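# Lock thermostatic head at setting 2 with screwdriver

## Task

Set the thermostatic radiator head to number 5, use the flat-blade screwdriver to release its ring nut, rotate the head clockwise until it stops with the number 2 lined up on the mark, then latch the ring nut again. Finish with the screwdriver lying on the bench and neither hand touching anything.

## Robot and tools

Robot: two arms, left_arm and right_arm, each ending in a five-finger hand (a left hand on left_arm, a right hand on right_arm). Base poses in the scene frame: left_arm at (+0.032, +0.327, +0.040) m, quat_wxyz (+1.000, 0, 0, -0.027); right_arm at (-0.015, -0.336, +0.042) m, quat_wxyz (+1.000, 0, 0, -0.008). A post stands on the floor behind them. Loose objects can occasionally be nudged by the simulation.

Scene frame: origin at table-top height, halfway between the nominal bases; +z up, +x forward over the table, +y toward left_arm. Reported end_effector_position (m) and end_effector_quat_wxyz use this frame and may be off by a few cm.

Hand point: a spot fixed to the palm, 0.05 m in front of it and 0.15 m out from the wrist face. Its +z runs along straight fingers, +y points out of the palm, +x runs across the palm away from the thumb on the right hand (toward the thumb on the left hand). Straight fingertips reach 0.06-0.07 m past the point along +z, with finger centre lines 0.06 m behind it along -y. A wrist bracket on the little-finger side can strike objects. Tracking is loose: rest positions often sit 1-3 cm (sometimes 5 cm) below the command without any contact, and turns can shift the point noticeably.

The row: every action row has 28 numbers, each in [-1, 1], covering both arms even if one is idle. Order: left dx, dy, dz, rx, ry, rz; left little, ring, middle, index, thumb_bend, thumb_turn; left force_limit, speed; then the same 14 for the right arm. Pose numbers are offsets, not poses: they count from that arm's current Hand target, along that Hand target's own axes. Scale: 1.0 = 0.6 m for dx/dy/dz, 1.0 = 180 degrees for rx/ry/rz, which together form one rotation vector. Six zeros means no new pose request. The controller limits commanded orientation to within 40 degrees of the measured one.

Hand numbers are absolute targets, not offsets: fingers -1 straight to +1 curled; thumb_bend -1 straight to +1 bent; thumb_turn -1 beside the palm to +1 opposite the fingers. force_limit maps -1..+1 to about 0..10 N at the fingertip (0..15 N for the two thumb motors); a closing motor stops at that load. speed rises linearly from near zero at -1 to full at +0.48 and stays full above; full travel takes 0.49 s. For gentle grips close at speed -0.94 or less. To keep a hand unchanged, resend the last eight numbers actually executed for it (if none yet, its hand_measured six plus hand_force_limit and hand_speed). To squeeze harder, raise force_limit and send a target more closed than hand_measured; to loosen, send one more open. With the thumb opposed, the hand wraps objects roughly 0.035-0.065 m thick, or handles down to about 0.025 m.

Tools:
execute_actions(actions, cameras): actions is a list of actions; each action is a table of 1-15 rows of 28 numbers, one row per 1/30 s step, the last row held to step 15. Every row in an action counts from the Hand target at that action's start; each new action starts from the updated Hand target, so a repeated offset moves further. cameras: names to return, ["all"], or []; by default images come only with an empty actions list.
move(target, speed, blend, blocking, cameras): target is one 28-number row or a list of up to 15 rows; all offsets in the list count from the same starting Hand targets. Straight-line paths, ending together, capped at 10 s. speed in m/s, 0.002-4.3, default 0.25 (turns at twice that in rad/s), one value or one per target. blend in m rounds corners; 0 stops at each. blocking=false returns after about 0.5 s while motion continues. Paths do not avoid obstacles or the other arm.
wait(seconds 0-3600, cameras): lets time pass with no new commands; returns early if a running move ends.
stop(cameras): brakes a running move.
zoom_image(camera, region [x0,y0,x1,y1], max 504x504): enlarges part of the newest image from cam_high (504x504), cam_left_wrist or cam_right_wrist (672x504).
show_instructions(): shows the reference pages.
finished_scene(scene=1): ends the scene irrevocably.

Results: robot state per arm, including Hand target (the last commanded pose after clipping, base for the next offsets), end-effector pose, joint positions, velocities (may be summarised as within noise) and torques, motor temperatures, and per hand hand_measured, hand_stopped_by (moving, target, force, stalled, fault), hand_load_n (positive = pushed open; near 0 after a grip is lost), hand_force_limit, hand_speed. A move adds a move: line giving its ending (done, off_target, moving, held, fault) and any limits (paced = pose clipped, held = steps withheld). Done means resting within 10 mm and 2 degrees; it says nothing about contact.

Cautions: do not drop parts, even slightly, or release moving parts; never let anything leave the table. Avoid fast impacts, hard pushes on fixed parts, and arm-to-arm contact or closing one hand on the other's fingers. A blocked arm keeps pressing; command a target back past the hand point to relieve it. Prolonged loads or stretched arms heat motors; at 85 °C a MOTOR HOT warning appears and at 100 °C the arm drops for 30-60 s. Joint ranges (rad): waist ±2.880, shoulder 0 to 3.142, elbow 0 to 3.019, wrist pitch -1.693 to 1.571, wrist yaw ±1.571, wrist roll ±2.094.

Each tool is called after "Call:" as name(argument=value, ...), one argument or row to a line, values as JSON.

Reference images:

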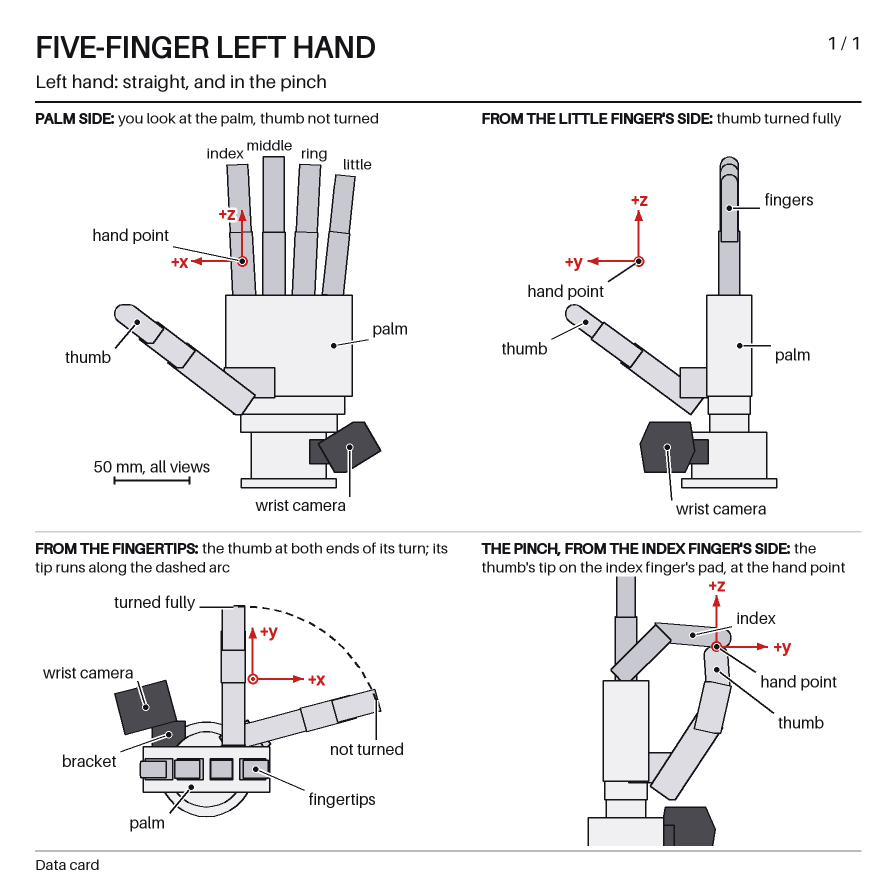

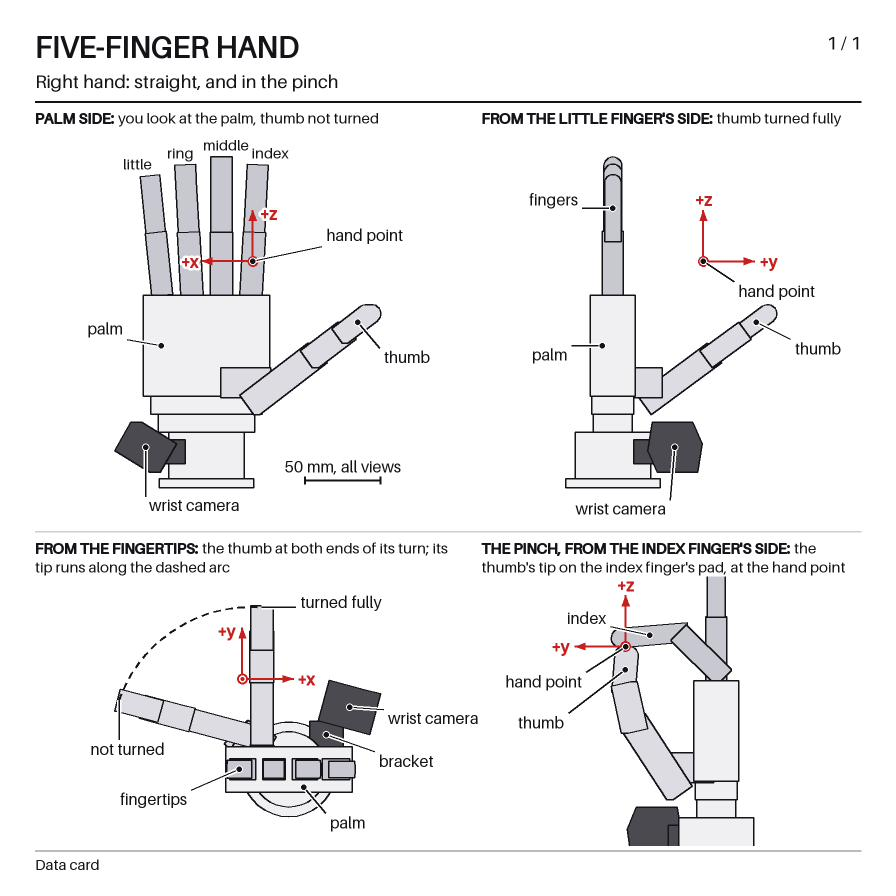

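## Session

Call:
execute_actions(
  actions=[],
)

Call:
show_instructions(
)

Scene clock: 0.00 s.
left_arm: end_effector_position=(+0.5483, +0.1429, +0.3915) hand_measured=(-1.000, -1.000, -1.000, -1.000, -1.000, -1.000) hand_load_n=(+0.0, +0.0, +0.0, +0.0, +0.0, +0.0) hand_stopped_by=(target, target, target, target, target, target) hand_force_limit=0.00 hand_speed=-0.80 end_effector_quat_wxyz=(+0.715, +0.057, +0.685, -0.127) | right_arm: end_effector_position=(+0.2206, -0.1913, +0.1176) hand_measured=(-1.000, -1.000, -1.000, -1.000, -1.000, -1.000) hand_load_n=(+0.0, +0.0, +0.0, +0.0, +0.0, +0.0) hand_stopped_by=(target, target, target, target, target, target) hand_force_limit=0.00 hand_speed=-0.80 end_effector_quat_wxyz=(+0.011, +0.945, -0.327, -0.017)
Joint positions: left_arm=[-0.492 1.159 0.808 0.407 -0.286 1.494] | right_arm=[0.537 1.375 0.901 -1.137 -0.011 -0.383]
Joint velocities: within noise
Joint torques (N m): no reading
Motor temperatures (°C): left_arm=[33 33 33 34 35 34] | right_arm=[28 36 28 31 33 34]
Heat: left arm: hottest wrist yaw 35 °C; right arm: hottest shoulder 36 °C.
Hand target: left_arm +0.5515, +0.1409, +0.3989; +0.719, +0.055, +0.681, -0.129 | right_arm +0.2284, -0.1868, +0.1233; +0.003, +0.945, -0.327, -0.010

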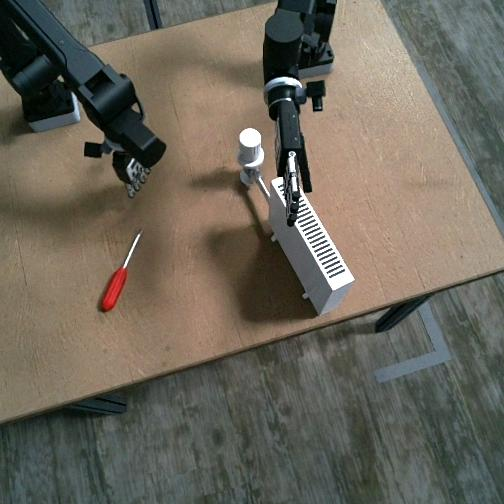

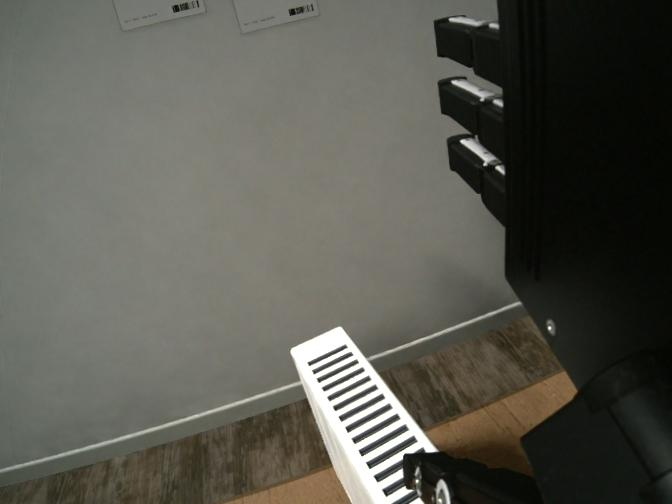

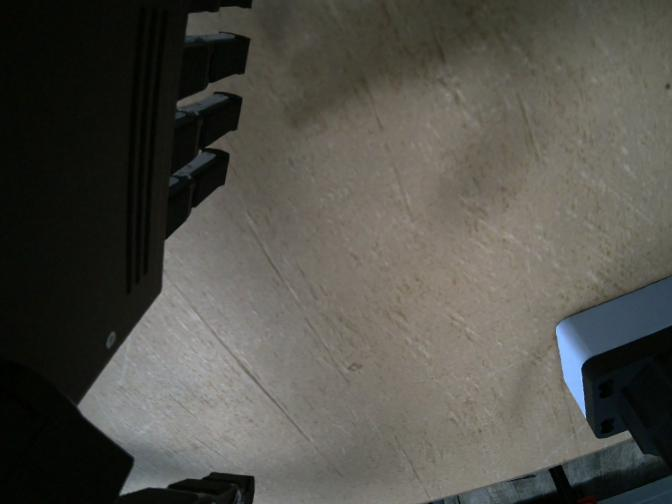

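Reference images for this scene: FIVE-FINGER LEFT HAND page 1, FIVE-FINGER HAND page 1.

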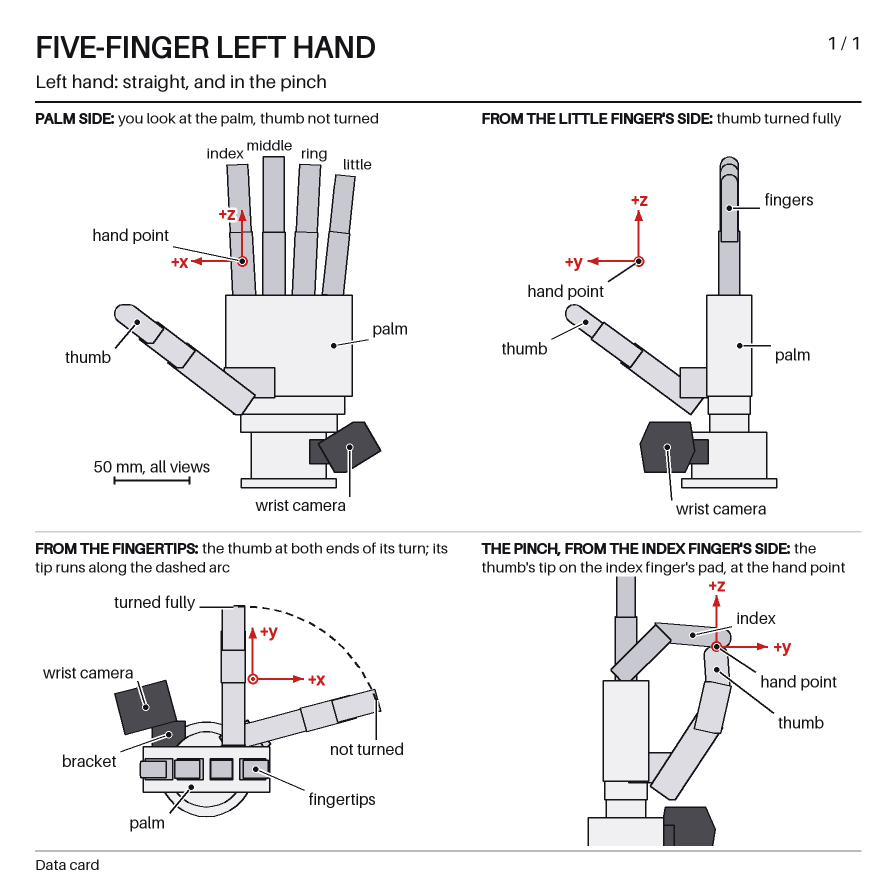

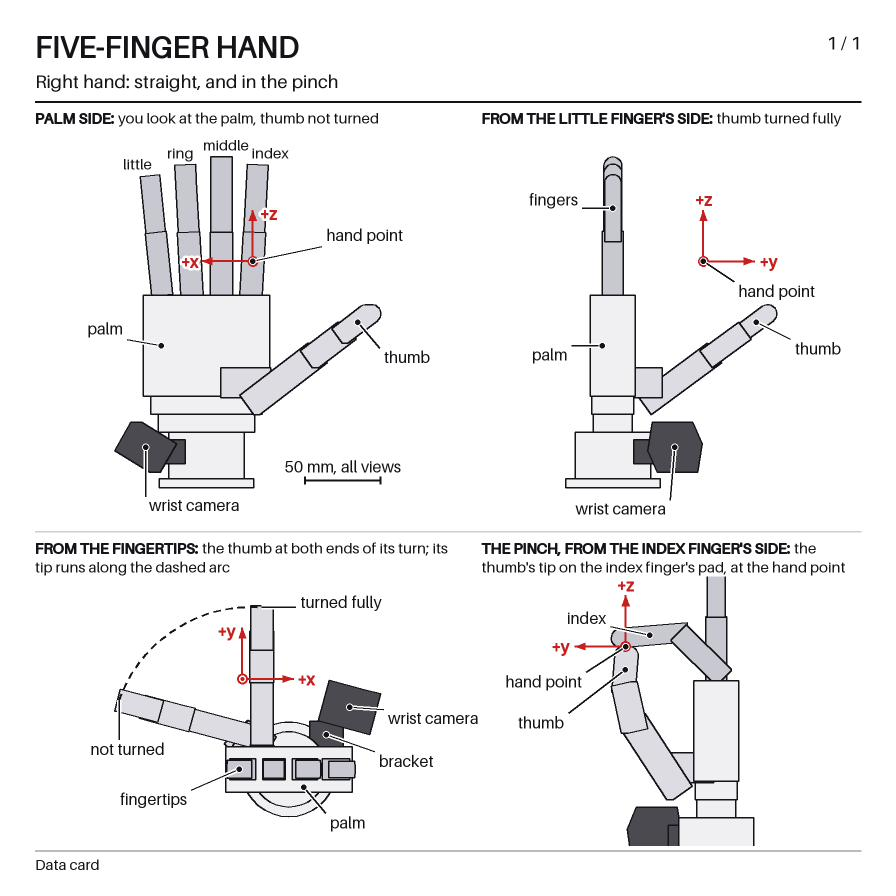

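Call:
zoom_image(
  camera="cam_high",
  region=[210, 110, 300, 200],
)

Call:
zoom_image(
  camera="cam_high",
  region=[70, 210, 190, 330],
)

Call:
zoom_image(
  camera="cam_high",
  region=[200, 120, 380, 300],
)

Call:
zoom_image(
  camera="cam_high",
  region=[0, 0, 504, 504],
)

Scaled by 5.600 from the camera's image (finer frame: 720x720).

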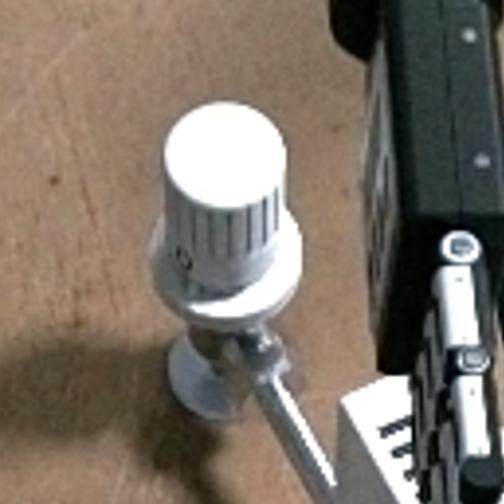

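Scaled by 4.200 from the camera's image (finer frame: 720x720).

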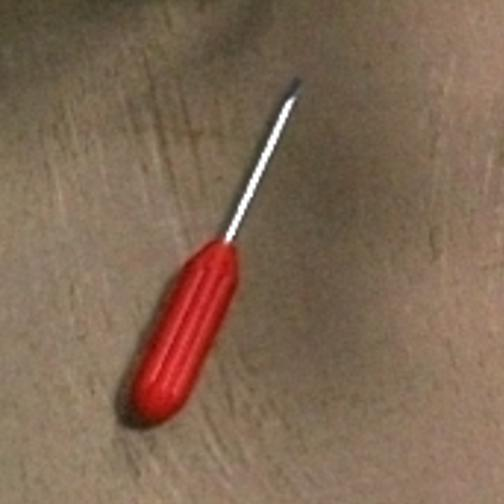

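Scaled by 2.800 from the camera's image (finer frame: 720x720).

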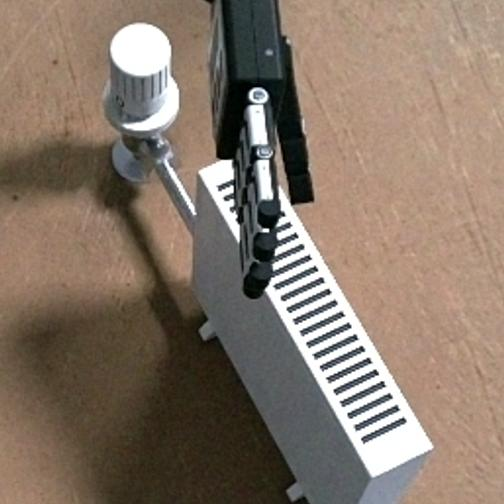

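Scaled by 1.000.

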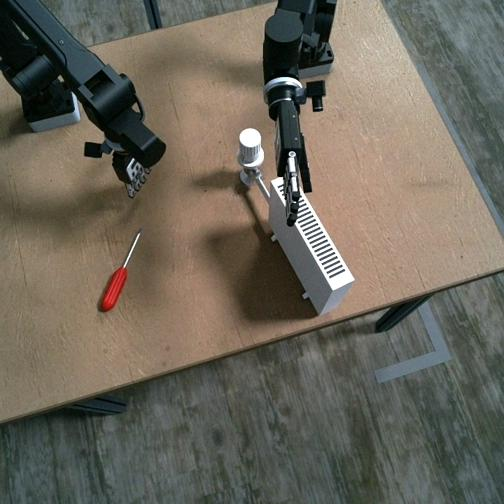

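Call:
zoom_image(
  camera="cam_high",
  region=[0, 60, 180, 240],
)

Call:
zoom_image(
  camera="cam_high",
  region=[220, 0, 400, 180],
)

Call:
zoom_image(
  camera="cam_high",
  region=[240, 150, 360, 330],
)

Call:
zoom_image(
  camera="cam_high",
  region=[230, 120, 270, 160],
)

Scaled by 2.800 from the camera's image (finer frame: 720x720).

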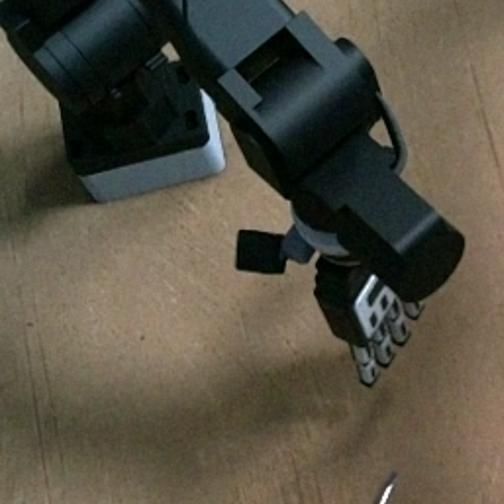

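Scaled by 2.800 from the camera's image (finer frame: 720x720).

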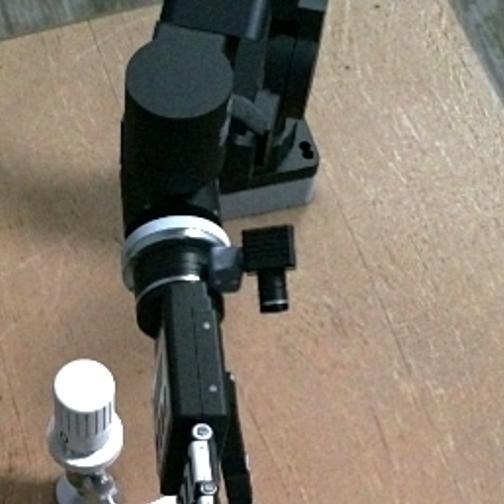

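Scaled by 2.800 from the camera's image (finer frame: 720x720).

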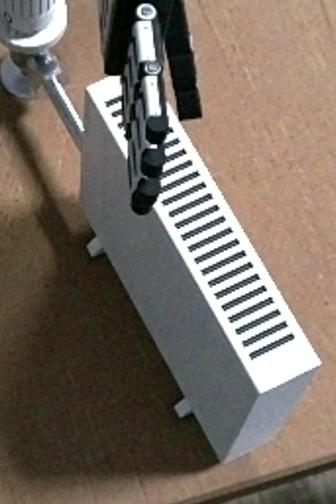

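Scaled by 12.600 from the camera's image (finer frame: 720x720).

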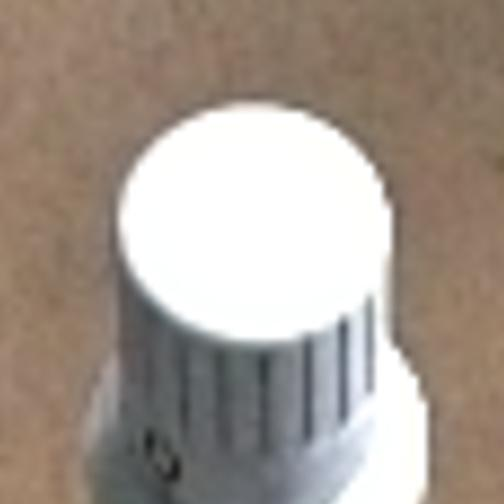

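Call:
move(
  target=[0,0,0,0,0,0,-1,-1,-1,-1,-1,-1,0,-0.8,-0.112,-0.194,-0.185,0.416,0.370,-0.419,-1,-1,-1,-1,-1,-1,0,-0.8],
  speed=0.2,
  cameras=["all"],
)

Scene clock: 11.33 s.
left_arm: end_effector_position=(+0.5483, +0.1429, +0.3915) hand_measured=(-1.000, -1.000, -1.000, -1.000, -1.000, -1.000) hand_load_n=(+0.0, +0.0, +0.0, +0.0, +0.0, +0.0) hand_stopped_by=(target, target, target, target, target, target) hand_force_limit=0.00 hand_speed=-0.80 end_effector_quat_wxyz=(+0.715, +0.057, +0.685, -0.127) | right_arm: end_effector_position=(+0.2486, -0.0512, +0.2373) hand_measured=(-1.000, -1.000, -1.000, -1.000, -1.000, -1.000) hand_load_n=(+0.0, +0.0, +0.0, +0.0, +0.0, +0.0) hand_stopped_by=(target, target, target, target, target, target) hand_force_limit=0.00 hand_speed=-0.80 end_effector_quat_wxyz=(-0.355, +0.615, +0.350, +0.611)
Joint positions: left_arm=[-0.492 1.159 0.808 0.407 -0.286 1.494] | right_arm=[0.927 0.768 0.169 0.597 -0.132 -1.562]
Joint torques (N m): left_arm=[-0.62 -9.05 9.51 2.32 0.06 0.05] | right_arm=[-0.79 0.79 8.29 2.04 -0.09 -0.13]
Heat: left arm: hottest elbow 36 °C; right arm: hottest shoulder 36 °C.
Hand target: left_arm +0.5515, +0.1409, +0.3989; +0.719, +0.055, +0.681, -0.129 | right_arm +0.2499, -0.0538, +0.2340; -0.351, +0.614, +0.351, +0.613
Off the commanded pose: left_arm 0.008 m, 1 deg | right_arm 0.004 m, 1 deg.
move: done

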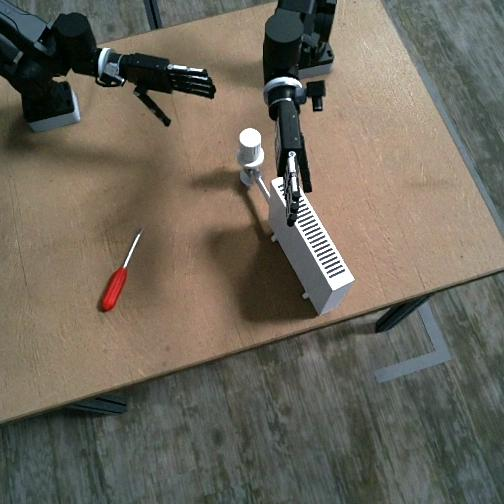

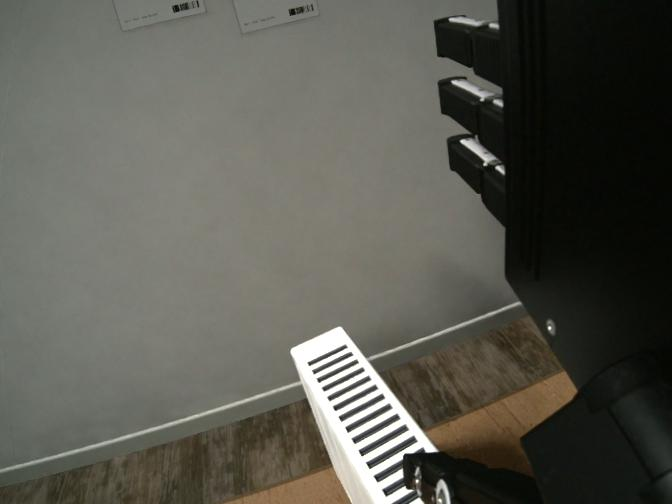

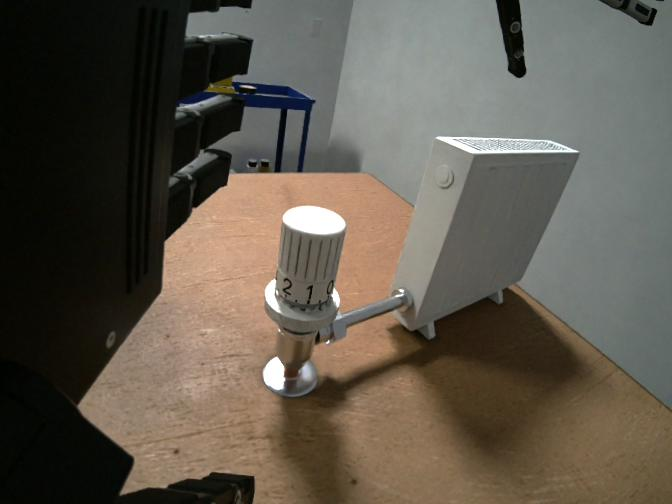

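Excellent view.

Call:
zoom_image(
  camera="cam_right_wrist",
  region=[240, 190, 380, 400],
)

Call:
zoom_image(
  camera="cam_right_wrist",
  region=[255, 260, 350, 345],
)

Call:
zoom_image(
  camera="cam_high",
  region=[110, 30, 240, 160],
)

Scaled by 2.400 from the camera's image (finer frame: 960x720).

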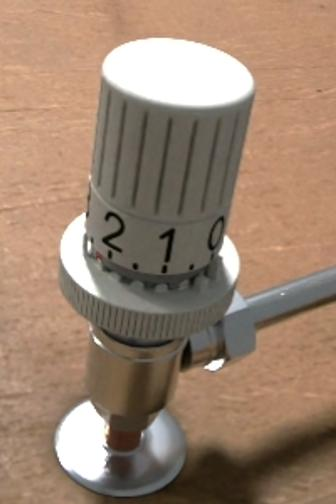

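Scaled by 5.305 from the camera's image (finer frame: 960x720).

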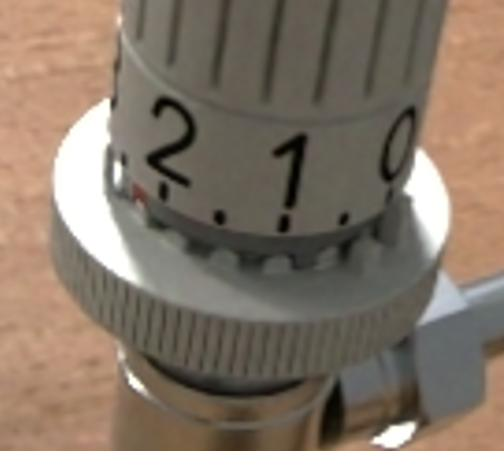

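Scaled by 3.877 from the camera's image (finer frame: 720x720).

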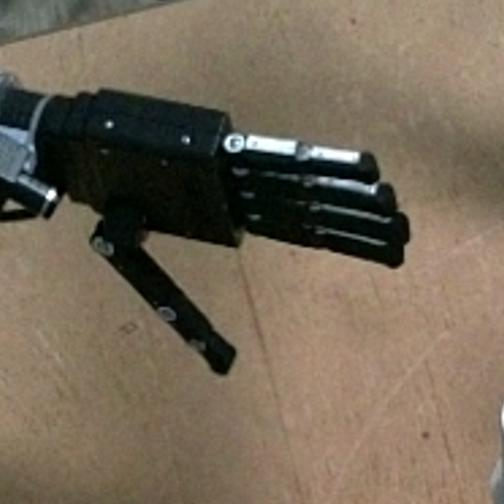

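Call:
move(
  target=[0,0,0,0,0,0,-1,-1,-1,-1,-1,-1,0,-0.8,-0.147,-0.049,0.166,0,0,0,-1,-1,-1,-1,-1,-1,0,-0.8],
  speed=0.12,
  cameras=["cam_high","cam_right_wrist"],
)

Call:
zoom_image(
  camera="cam_right_wrist",
  region=[260, 180, 460, 350],
)

Scene clock: 14.37 s.
left_arm: end_effector_position=(+0.5483, +0.1429, +0.3915) hand_measured=(-1.000, -1.000, -1.000, -1.000, -1.000, -1.000) hand_load_n=(+0.0, +0.0, +0.0, +0.0, +0.0, +0.0) hand_stopped_by=(target, target, target, target, target, target) hand_force_limit=0.00 hand_speed=-0.80 end_effector_quat_wxyz=(+0.715, +0.057, +0.685, -0.127) | right_arm: end_effector_position=(+0.2706, +0.0347, +0.1358) hand_measured=(-1.000, -1.000, -1.000, -1.000, -1.000, -1.000) hand_load_n=(+0.0, +0.0, +0.0, +0.0, +0.0, +0.0) hand_stopped_by=(target, target, target, target, target, target) hand_force_limit=0.00 hand_speed=-0.80 end_effector_quat_wxyz=(-0.346, +0.626, +0.354, +0.602)
Joint positions: left_arm=[-0.492 1.159 0.808 0.407 -0.286 1.494] | right_arm=[1.063 1.615 0.285 1.295 0.012 -1.563]
Joint torques (N m): left_arm=[-0.73 -9 9.58 2.33 0.04 0.05] | right_arm=[1.44 -4.89 6.34 2.25 0.23 -0.16]
Heat: left arm: hottest elbow 36 °C; right arm: hottest shoulder 36 °C.
Hand target: left_arm +0.5515, +0.1409, +0.3989; +0.719, +0.055, +0.681, -0.129 | right_arm +0.2749, +0.0468, +0.1455; -0.351, +0.614, +0.351, +0.613
Off the commanded pose: left_arm 0.008 m, 1 deg | right_arm 0.016 m, 2 deg.
move: off_target (right_arm)

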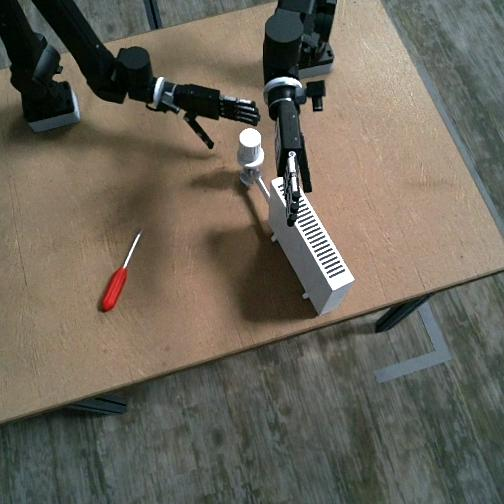

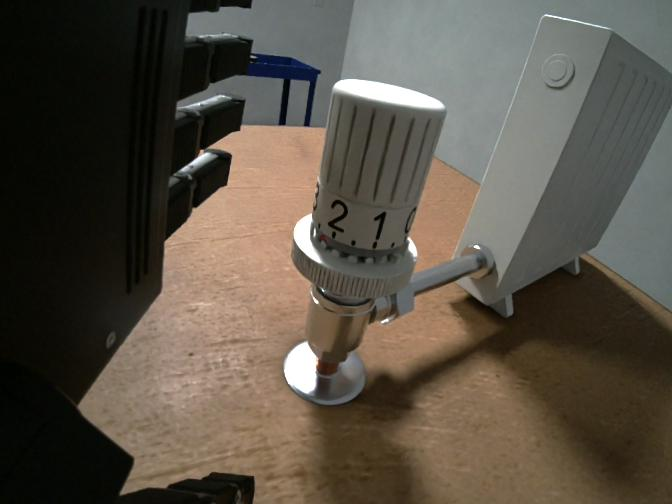

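Scaled by 2.520 from the camera's image (finer frame: 960x720).

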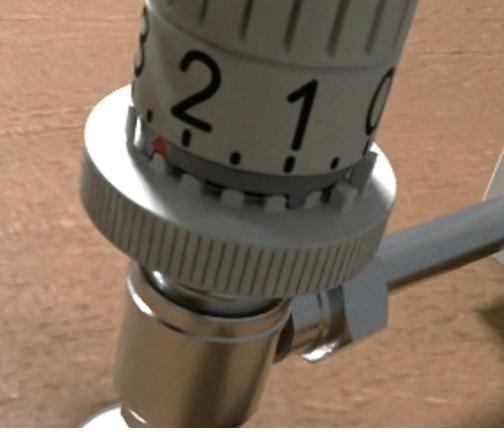

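Call:
move(
  target=[0,0,0,0,0,0,-1,-1,-1,-1,-1,-1,0,-0.8,0,-0.049,0.031,-0.219,0,0,-1,-1,-1,-1,-1,-1,0,-0.8],
  speed=0.12,
  cameras=["cam_high","cam_right_wrist"],
)

Call:
zoom_image(
  camera="cam_right_wrist",
  region=[260, 180, 460, 350],
)

Scene clock: 18.40 s.
left_arm: end_effector_position=(+0.5483, +0.1429, +0.3915) hand_measured=(-1.000, -1.000, -1.000, -1.000, -1.000, -1.000) hand_load_n=(+0.0, +0.0, +0.0, +0.0, +0.0, +0.0) hand_stopped_by=(target, target, target, target, target, target) hand_force_limit=0.00 hand_speed=-0.80 end_effector_quat_wxyz=(+0.715, +0.057, +0.685, -0.127) | right_arm: end_effector_position=(+0.2592, +0.0644, +0.1425) hand_measured=(-1.000, -1.000, -1.000, -1.000, -1.000, -1.000) hand_load_n=(+0.0, +0.0, +0.0, +0.0, +0.5, +0.5) hand_stopped_by=(target, target, target, target, target, target) hand_force_limit=0.00 hand_speed=-0.80 end_effector_quat_wxyz=(-0.120, +0.699, +0.125, +0.694)
Joint positions: left_arm=[-0.492 1.159 0.808 0.407 -0.286 1.494] | right_arm=[1.406 1.794 0.63 1.146 1.042 -1.563]
Joint torques (N m): left_arm=[-0.67 -9.05 9.54 2.33 0.04 0.06] | right_arm=[1.67 -7.71 7.5 1.06 0.29 -0.14]
Heat: left arm: hottest elbow 37 °C; right arm: hottest shoulder 36 °C.
Hand target: left_arm +0.5515, +0.1409, +0.3989; +0.719, +0.055, +0.681, -0.129 | right_arm +0.2589, +0.0778, +0.1454; -0.123, +0.697, +0.124, +0.696
Off the commanded pose: left_arm 0.008 m, 1 deg | right_arm 0.014 m, 1 deg.
move: off_target (right_arm)

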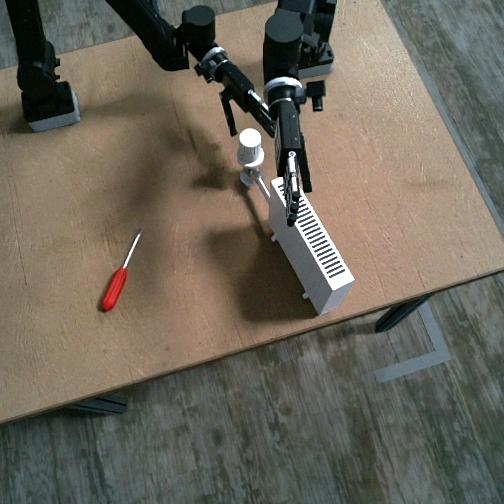

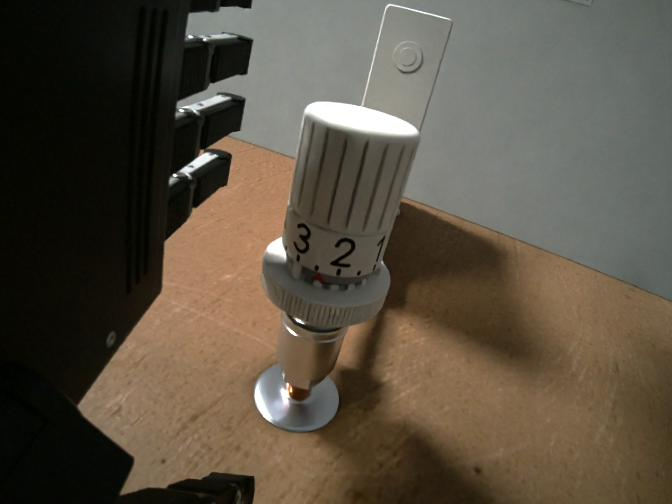

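Scaled by 2.520 from the camera's image (finer frame: 960x720).

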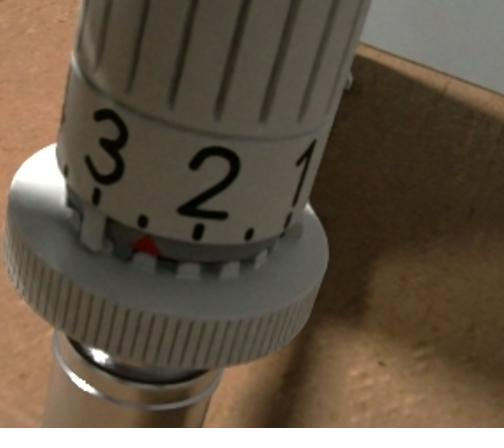

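Call:
zoom_image(
  camera="cam_high",
  region=[232, 140, 268, 176],
)

Call:
zoom_image(
  camera="cam_right_wrist",
  region=[260, 230, 400, 350],
)

Scaled by 14.000 from the camera's image (finer frame: 720x720).

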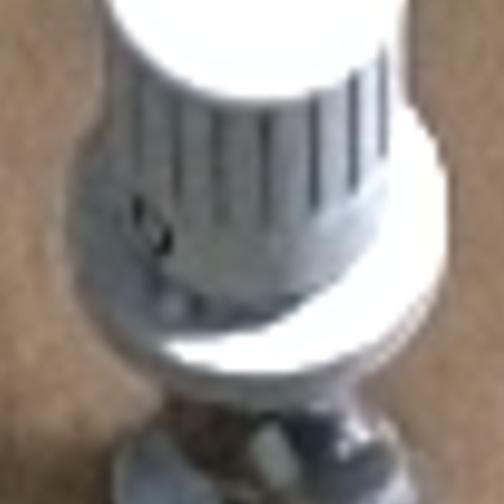

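Scaled by 3.600 from the camera's image (finer frame: 960x720).

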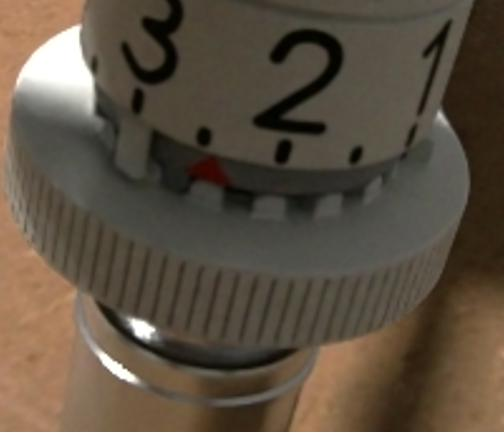

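Call:
move(
  target=[0,0,0,0,0,0,-1,-1,-1,-1,-1,-1,0,-0.8,0,0,0,0,0,0,-1,-1,-1,-1,-1,1,0,0],
  cameras=["cam_right_wrist"],
)

Scene clock: 23.47 s.
left_arm: end_effector_position=(+0.5483, +0.1429, +0.3915) hand_measured=(-1.000, -1.000, -1.000, -1.000, -1.000, -1.000) hand_load_n=(+0.0, +0.0, +0.0, +0.0, +0.0, +0.0) hand_stopped_by=(target, target, target, target, target, target) hand_force_limit=0.00 hand_speed=-0.80 end_effector_quat_wxyz=(+0.715, +0.057, +0.685, -0.127) | right_arm: end_effector_position=(+0.2592, +0.0643, +0.1423) hand_measured=(-1.000, -1.000, -1.000, -1.000, -1.000, +1.000) hand_load_n=(+0.0, +0.0, +0.0, +0.0, +0.0, +0.0) hand_stopped_by=(target, target, target, target, target, target) hand_force_limit=0.00 hand_speed=0.00 end_effector_quat_wxyz=(-0.119, +0.699, +0.125, +0.694)
Joint positions: left_arm=[-0.492 1.159 0.808 0.407 -0.286 1.494] | right_arm=[1.406 1.794 0.63 1.146 1.042 -1.563]
Joint torques (N m): left_arm=[-0.73 -9 9.57 2.35 0.05 0.05] | right_arm=[0.85 -8.35 7.51 0.68 0.26 -0.16]
Motor temperatures (°C): left_arm=[33 34 38 34 35 34] | right_arm=[28 36 31 31 33 34]
Heat: left arm: hottest elbow 38 °C; right arm: hottest shoulder 36 °C.
Hand target: left_arm +0.5515, +0.1409, +0.3989; +0.719, +0.055, +0.681, -0.129 | right_arm +0.2589, +0.0777, +0.1452; -0.123, +0.697, +0.124, +0.696
Off the commanded pose: left_arm 0.008 m, 1 deg | right_arm 0.014 m, 1 deg.
move: done

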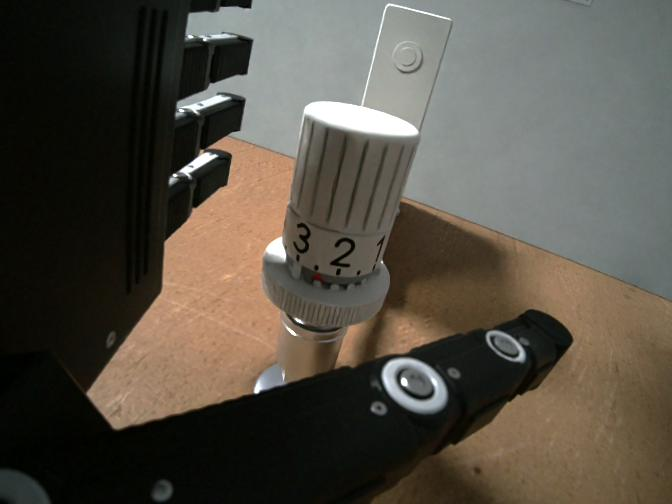

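Call:
move(
  target=[0,0,0,0,0,0,-1,-1,-1,-1,-1,-1,0,-0.8,-0.042,0,0.06,0,0,0,-1,-1,-1,-1,-1,1,0,0],
  speed=0.08,
  cameras=["cam_high","cam_right_wrist"],
)

Scene clock: 24.77 s.
left_arm: end_effector_position=(+0.5483, +0.1429, +0.3915) hand_measured=(-1.000, -1.000, -1.000, -1.000, -1.000, -1.000) hand_load_n=(+0.0, +0.0, +0.0, +0.0, -0.5, +0.0) hand_stopped_by=(target, target, target, target, target, target) hand_force_limit=0.00 hand_speed=-0.80 end_effector_quat_wxyz=(+0.715, +0.057, +0.685, -0.127) | right_arm: end_effector_position=(+0.2873, +0.0787, +0.1151) hand_measured=(-1.000, -1.000, -1.000, -1.000, -1.000, +1.000) hand_load_n=(+0.0, +0.0, +0.0, +0.0, +0.0, +0.0) hand_stopped_by=(target, target, target, target, target, target) hand_force_limit=0.00 hand_speed=0.00 end_effector_quat_wxyz=(-0.115, +0.702, +0.133, +0.690)
Joint positions: left_arm=[-0.492 1.159 0.808 0.407 -0.286 1.494] | right_arm=[1.345 1.899 0.689 1.173 0.977 -1.563]
Joint torques (N m): left_arm=[-0.67 -8.94 9.55 2.29 0.05 0.05] | right_arm=[-0.09 -9.11 7.09 1.68 -0.01 -0.14]
Heat: left arm: hottest elbow 38 °C; right arm: hottest shoulder 36 °C.
Hand target: left_arm +0.5515, +0.1409, +0.3989; +0.719, +0.055, +0.681, -0.129 | right_arm +0.2927, +0.0900, +0.1201; -0.123, +0.697, +0.124, +0.696
Off the commanded pose: left_arm 0.008 m, 1 deg | right_arm 0.013 m, 2 deg.
move: off_target (right_arm)

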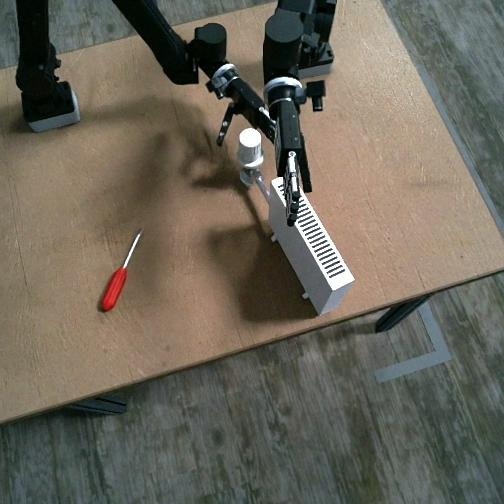

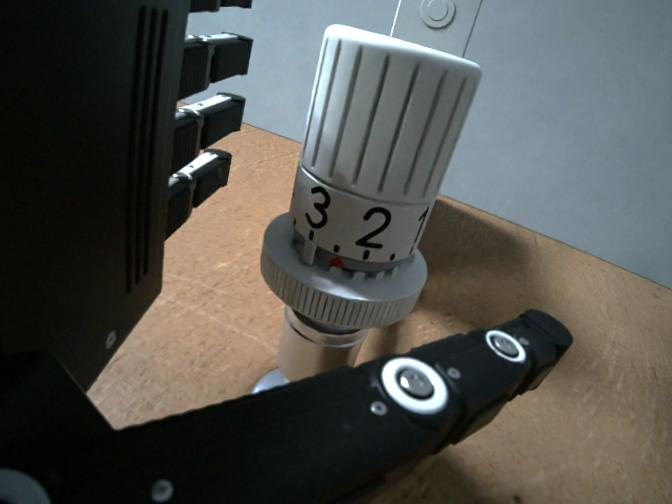

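Call:
move(
  target=[0,0,0,0,0,0,-1,-1,-1,-1,-1,-1,0,-0.8,0,0.018,0.03,0,0,0,-1,-1,-1,-1,-1,1,0,0],
  speed=0.08,
  cameras=["cam_right_wrist"],
)

Scene clock: 25.90 s.
left_arm: end_effector_position=(+0.5483, +0.1429, +0.3915) hand_measured=(-1.000, -1.000, -1.000, -1.000, -1.000, -1.000) hand_load_n=(+0.0, +0.0, +0.0, +0.0, +0.0, +0.0) hand_stopped_by=(target, target, target, target, target, target) hand_force_limit=0.00 hand_speed=-0.80 end_effector_quat_wxyz=(+0.715, +0.057, +0.685, -0.127) | right_arm: end_effector_position=(+0.3083, +0.0745, +0.1158) hand_measured=(-1.000, -1.000, -1.000, -1.000, -1.000, +1.000) hand_load_n=(+0.0, +0.0, +0.0, +0.0, +0.0, +0.0) hand_stopped_by=(target, target, target, target, target, target) hand_force_limit=0.00 hand_speed=0.00 end_effector_quat_wxyz=(-0.116, +0.702, +0.131, +0.690)
Joint positions: left_arm=[-0.492 1.159 0.808 0.407 -0.286 1.494] | right_arm=[1.294 1.9 0.694 1.173 0.928 -1.563]
Joint torques (N m): left_arm=[-0.62 -9.05 9.55 2.3 0.05 0.05] | right_arm=[0.38 -9.64 7.17 1.87 0.01 -0.2]
Heat: left arm: hottest elbow 38 °C; right arm: hottest shoulder 36 °C.
Hand target: left_arm +0.5515, +0.1409, +0.3989; +0.719, +0.055, +0.681, -0.129 | right_arm +0.3133, +0.0861, +0.1200; -0.123, +0.697, +0.124, +0.696
Off the commanded pose: left_arm 0.008 m, 1 deg | right_arm 0.013 m, 1 deg.
move: off_target (right_arm)

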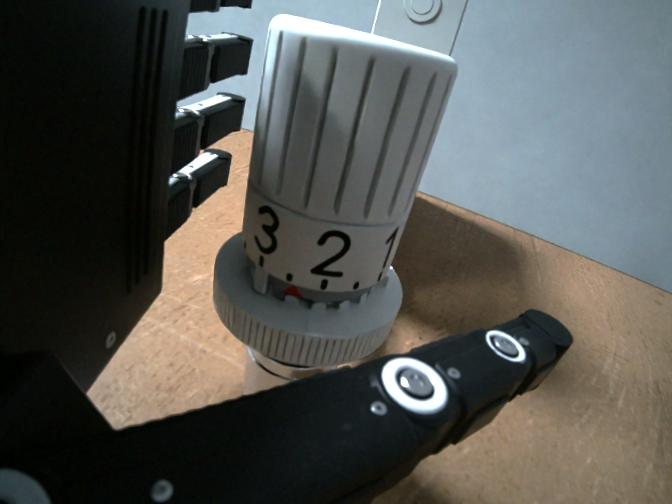

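Call:
move(
  target=[0,0,0,0,0,0,-1,-1,-1,-1,-1,-1,0,-0.8,0,0.018,0.013,0,0,0,-1,-1,-1,-1,-1,1,0,0],
  speed=0.06,
  cameras=["cam_right_wrist"],
)

Scene clock: 26.77 s.
left_arm: end_effector_position=(+0.5483, +0.1429, +0.3915) hand_measured=(-1.000, -1.000, -1.000, -1.000, -1.000, -1.000) hand_load_n=(+0.0, +0.0, +0.0, -0.5, +0.0, +0.0) hand_stopped_by=(target, target, target, target, target, target) hand_force_limit=0.00 hand_speed=-0.80 end_effector_quat_wxyz=(+0.715, +0.057, +0.685, -0.127) | right_arm: end_effector_position=(+0.3196, +0.0714, +0.1162) hand_measured=(-1.000, -1.000, -1.000, -1.000, -1.000, +1.000) hand_load_n=(+0.0, +0.0, +0.0, +0.0, +0.0, +0.5) hand_stopped_by=(target, target, target, target, target, target) hand_force_limit=0.00 hand_speed=0.00 end_effector_quat_wxyz=(-0.118, +0.702, +0.130, +0.691)
Joint positions: left_arm=[-0.492 1.159 0.808 0.407 -0.286 1.494] | right_arm=[1.266 1.9 0.694 1.177 0.898 -1.563]
Joint torques (N m): left_arm=[-0.73 -8.94 9.55 2.32 0.04 0.05] | right_arm=[0.38 -9.7 6.24 1.66 -0.04 -0.15]
Heat: left arm: hottest elbow 38 °C; right arm: hottest shoulder 36 °C.
Hand target: left_arm +0.5515, +0.1409, +0.3989; +0.719, +0.055, +0.681, -0.129 | right_arm +0.3243, +0.0787, +0.1200; -0.123, +0.697, +0.124, +0.696
Off the commanded pose: left_arm 0.008 m, 1 deg | right_arm 0.009 m, 1 deg.
move: done

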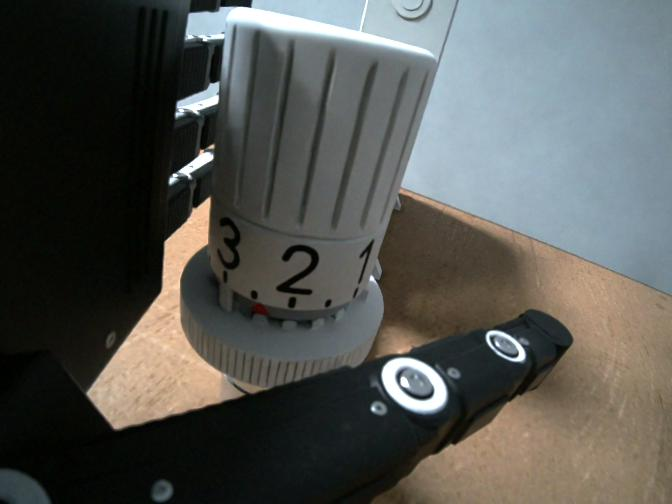

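Call:
move(
  target=[0,0,0,0,0,0,-1,-1,-1,-1,-1,-1,0,-0.8,0,0,0,0,0,0,-1,-1,0.8,0.8,0.8,1,-0.6,-0.9],
  speed=0.06,
  cameras=["cam_right_wrist","cam_high"],
)

Scene clock: 31.63 s.
left_arm: end_effector_position=(+0.5483, +0.1429, +0.3915) hand_measured=(-1.000, -1.000, -1.000, -1.000, -1.000, -1.000) hand_load_n=(+0.0, +0.0, +0.0, +0.0, +0.0, +0.0) hand_stopped_by=(target, target, target, target, target, target) hand_force_limit=0.00 hand_speed=-0.80 end_effector_quat_wxyz=(+0.715, +0.057, +0.685, -0.127) | right_arm: end_effector_position=(+0.3222, +0.0752, +0.1184) hand_measured=(-1.000, -1.000, -0.050, -0.042, -0.354, +1.000) hand_load_n=(+0.0, +0.0, +0.5, +3.5, +3.0, +0.0) hand_stopped_by=(target, target, force, force, force, target) hand_force_limit=-0.60 hand_speed=-0.90 end_effector_quat_wxyz=(-0.122, +0.699, +0.131, +0.693)
Joint positions: left_arm=[-0.492 1.159 0.808 0.407 -0.286 1.494] | right_arm=[1.262 1.902 0.701 1.184 0.886 -1.568]
Joint torques (N m): left_arm=[-0.56 -9 9.54 2.32 0.05 0.05] | right_arm=[0.79 -9.93 5.9 1.5 0.42 -0.1]
Heat: left arm: hottest elbow 39 °C; right arm: hottest shoulder 36 °C.
Hand target: left_arm +0.5515, +0.1409, +0.3989; +0.719, +0.055, +0.681, -0.129 | right_arm +0.3244, +0.0787, +0.1200; -0.123, +0.697, +0.124, +0.696
Off the commanded pose: left_arm 0.008 m, 1 deg | right_arm 0.004 m, 1 deg.
move: done
Images, in order (width x height): cam_high 504x504, cam_right_wrist 672x504.

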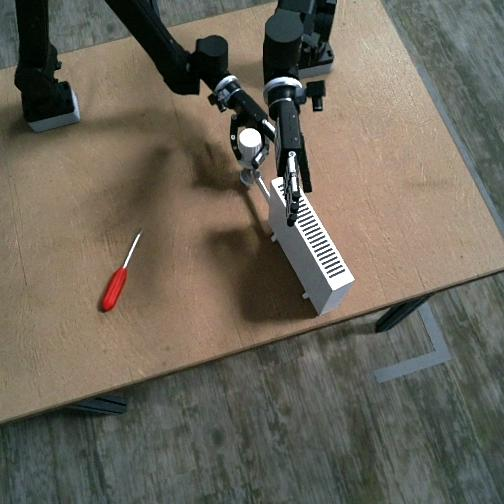

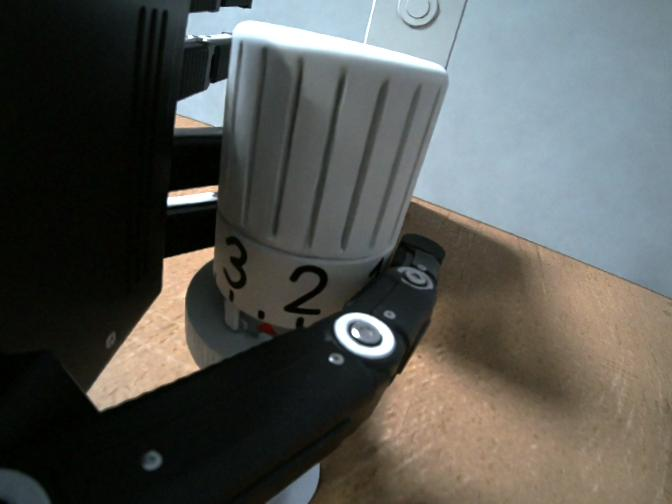

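Call:
move(
  target=[0,0,0,0,0,0,-1,-1,-1,-1,-1,-1,0,-0.8,0,-0.0037,0.011,0.111,0,0,-1,-1,0.8,0.8,0.8,1,-0.6,-0.9],
  speed=0.1,
  cameras=["cam_right_wrist","cam_high"],
)

Scene clock: 34.10 s.
left_arm: end_effector_position=(+0.5483, +0.1429, +0.3915) hand_measured=(-1.000, -1.000, -1.000, -1.000, -1.000, -1.000) hand_load_n=(+0.0, +0.0, +0.0, +0.0, +0.0, +0.0) hand_stopped_by=(target, target, target, target, target, target) hand_force_limit=0.00 hand_speed=-0.80 end_effector_quat_wxyz=(+0.715, +0.057, +0.685, -0.127) | right_arm: end_effector_position=(+0.3309, +0.0839, +0.1179) hand_measured=(-1.000, -1.000, -0.050, -0.042, -0.354, +1.000) hand_load_n=(+0.0, +0.0, +0.0, -0.5, +0.5, +0.0) hand_stopped_by=(target, target, force, force, force, target) hand_force_limit=-0.60 hand_speed=-0.90 end_effector_quat_wxyz=(-0.234, +0.666, +0.246, +0.664)
Joint positions: left_arm=[-0.492 1.159 0.808 0.407 -0.286 1.494] | right_arm=[1.155 1.857 0.577 1.271 0.448 -1.581]
Joint torques (N m): left_arm=[-0.67 -9.05 9.55 2.32 0.05 0.05] | right_arm=[0.21 -10.58 3.49 1.54 -0.29 0.08]
Heat: left arm: hottest elbow 40 °C; right arm: hottest shoulder 37 °C.
Hand target: left_arm +0.5515, +0.1409, +0.3989; +0.719, +0.055, +0.681, -0.129 | right_arm +0.3298, +0.0831, +0.1200; -0.242, +0.665, +0.243, +0.664
Off the commanded pose: left_arm 0.008 m, 1 deg | right_arm 0.002 m, 1 deg.
move: done
Images, in order (width x height): cam_high 504x504, cam_right_wrist 672x504.

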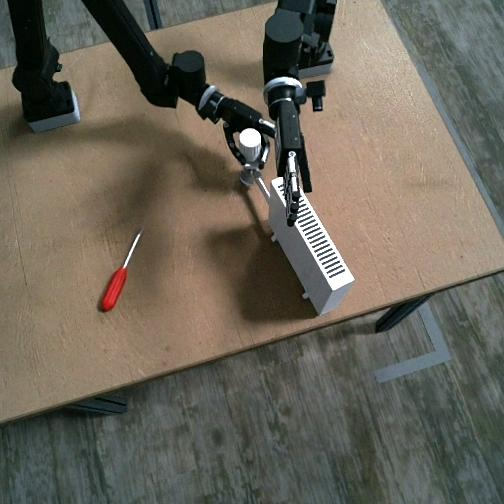

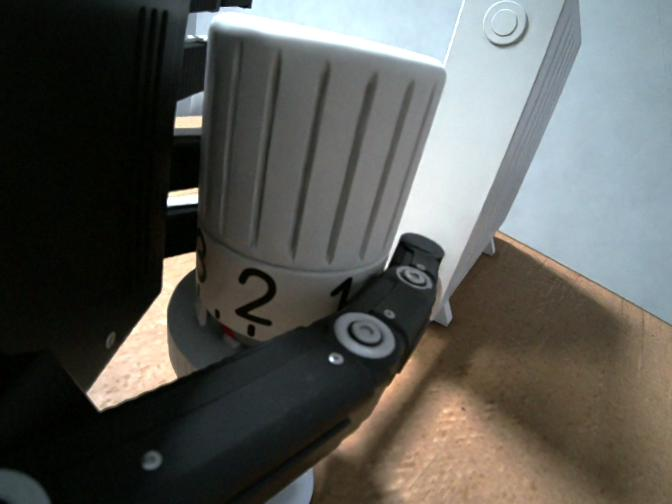

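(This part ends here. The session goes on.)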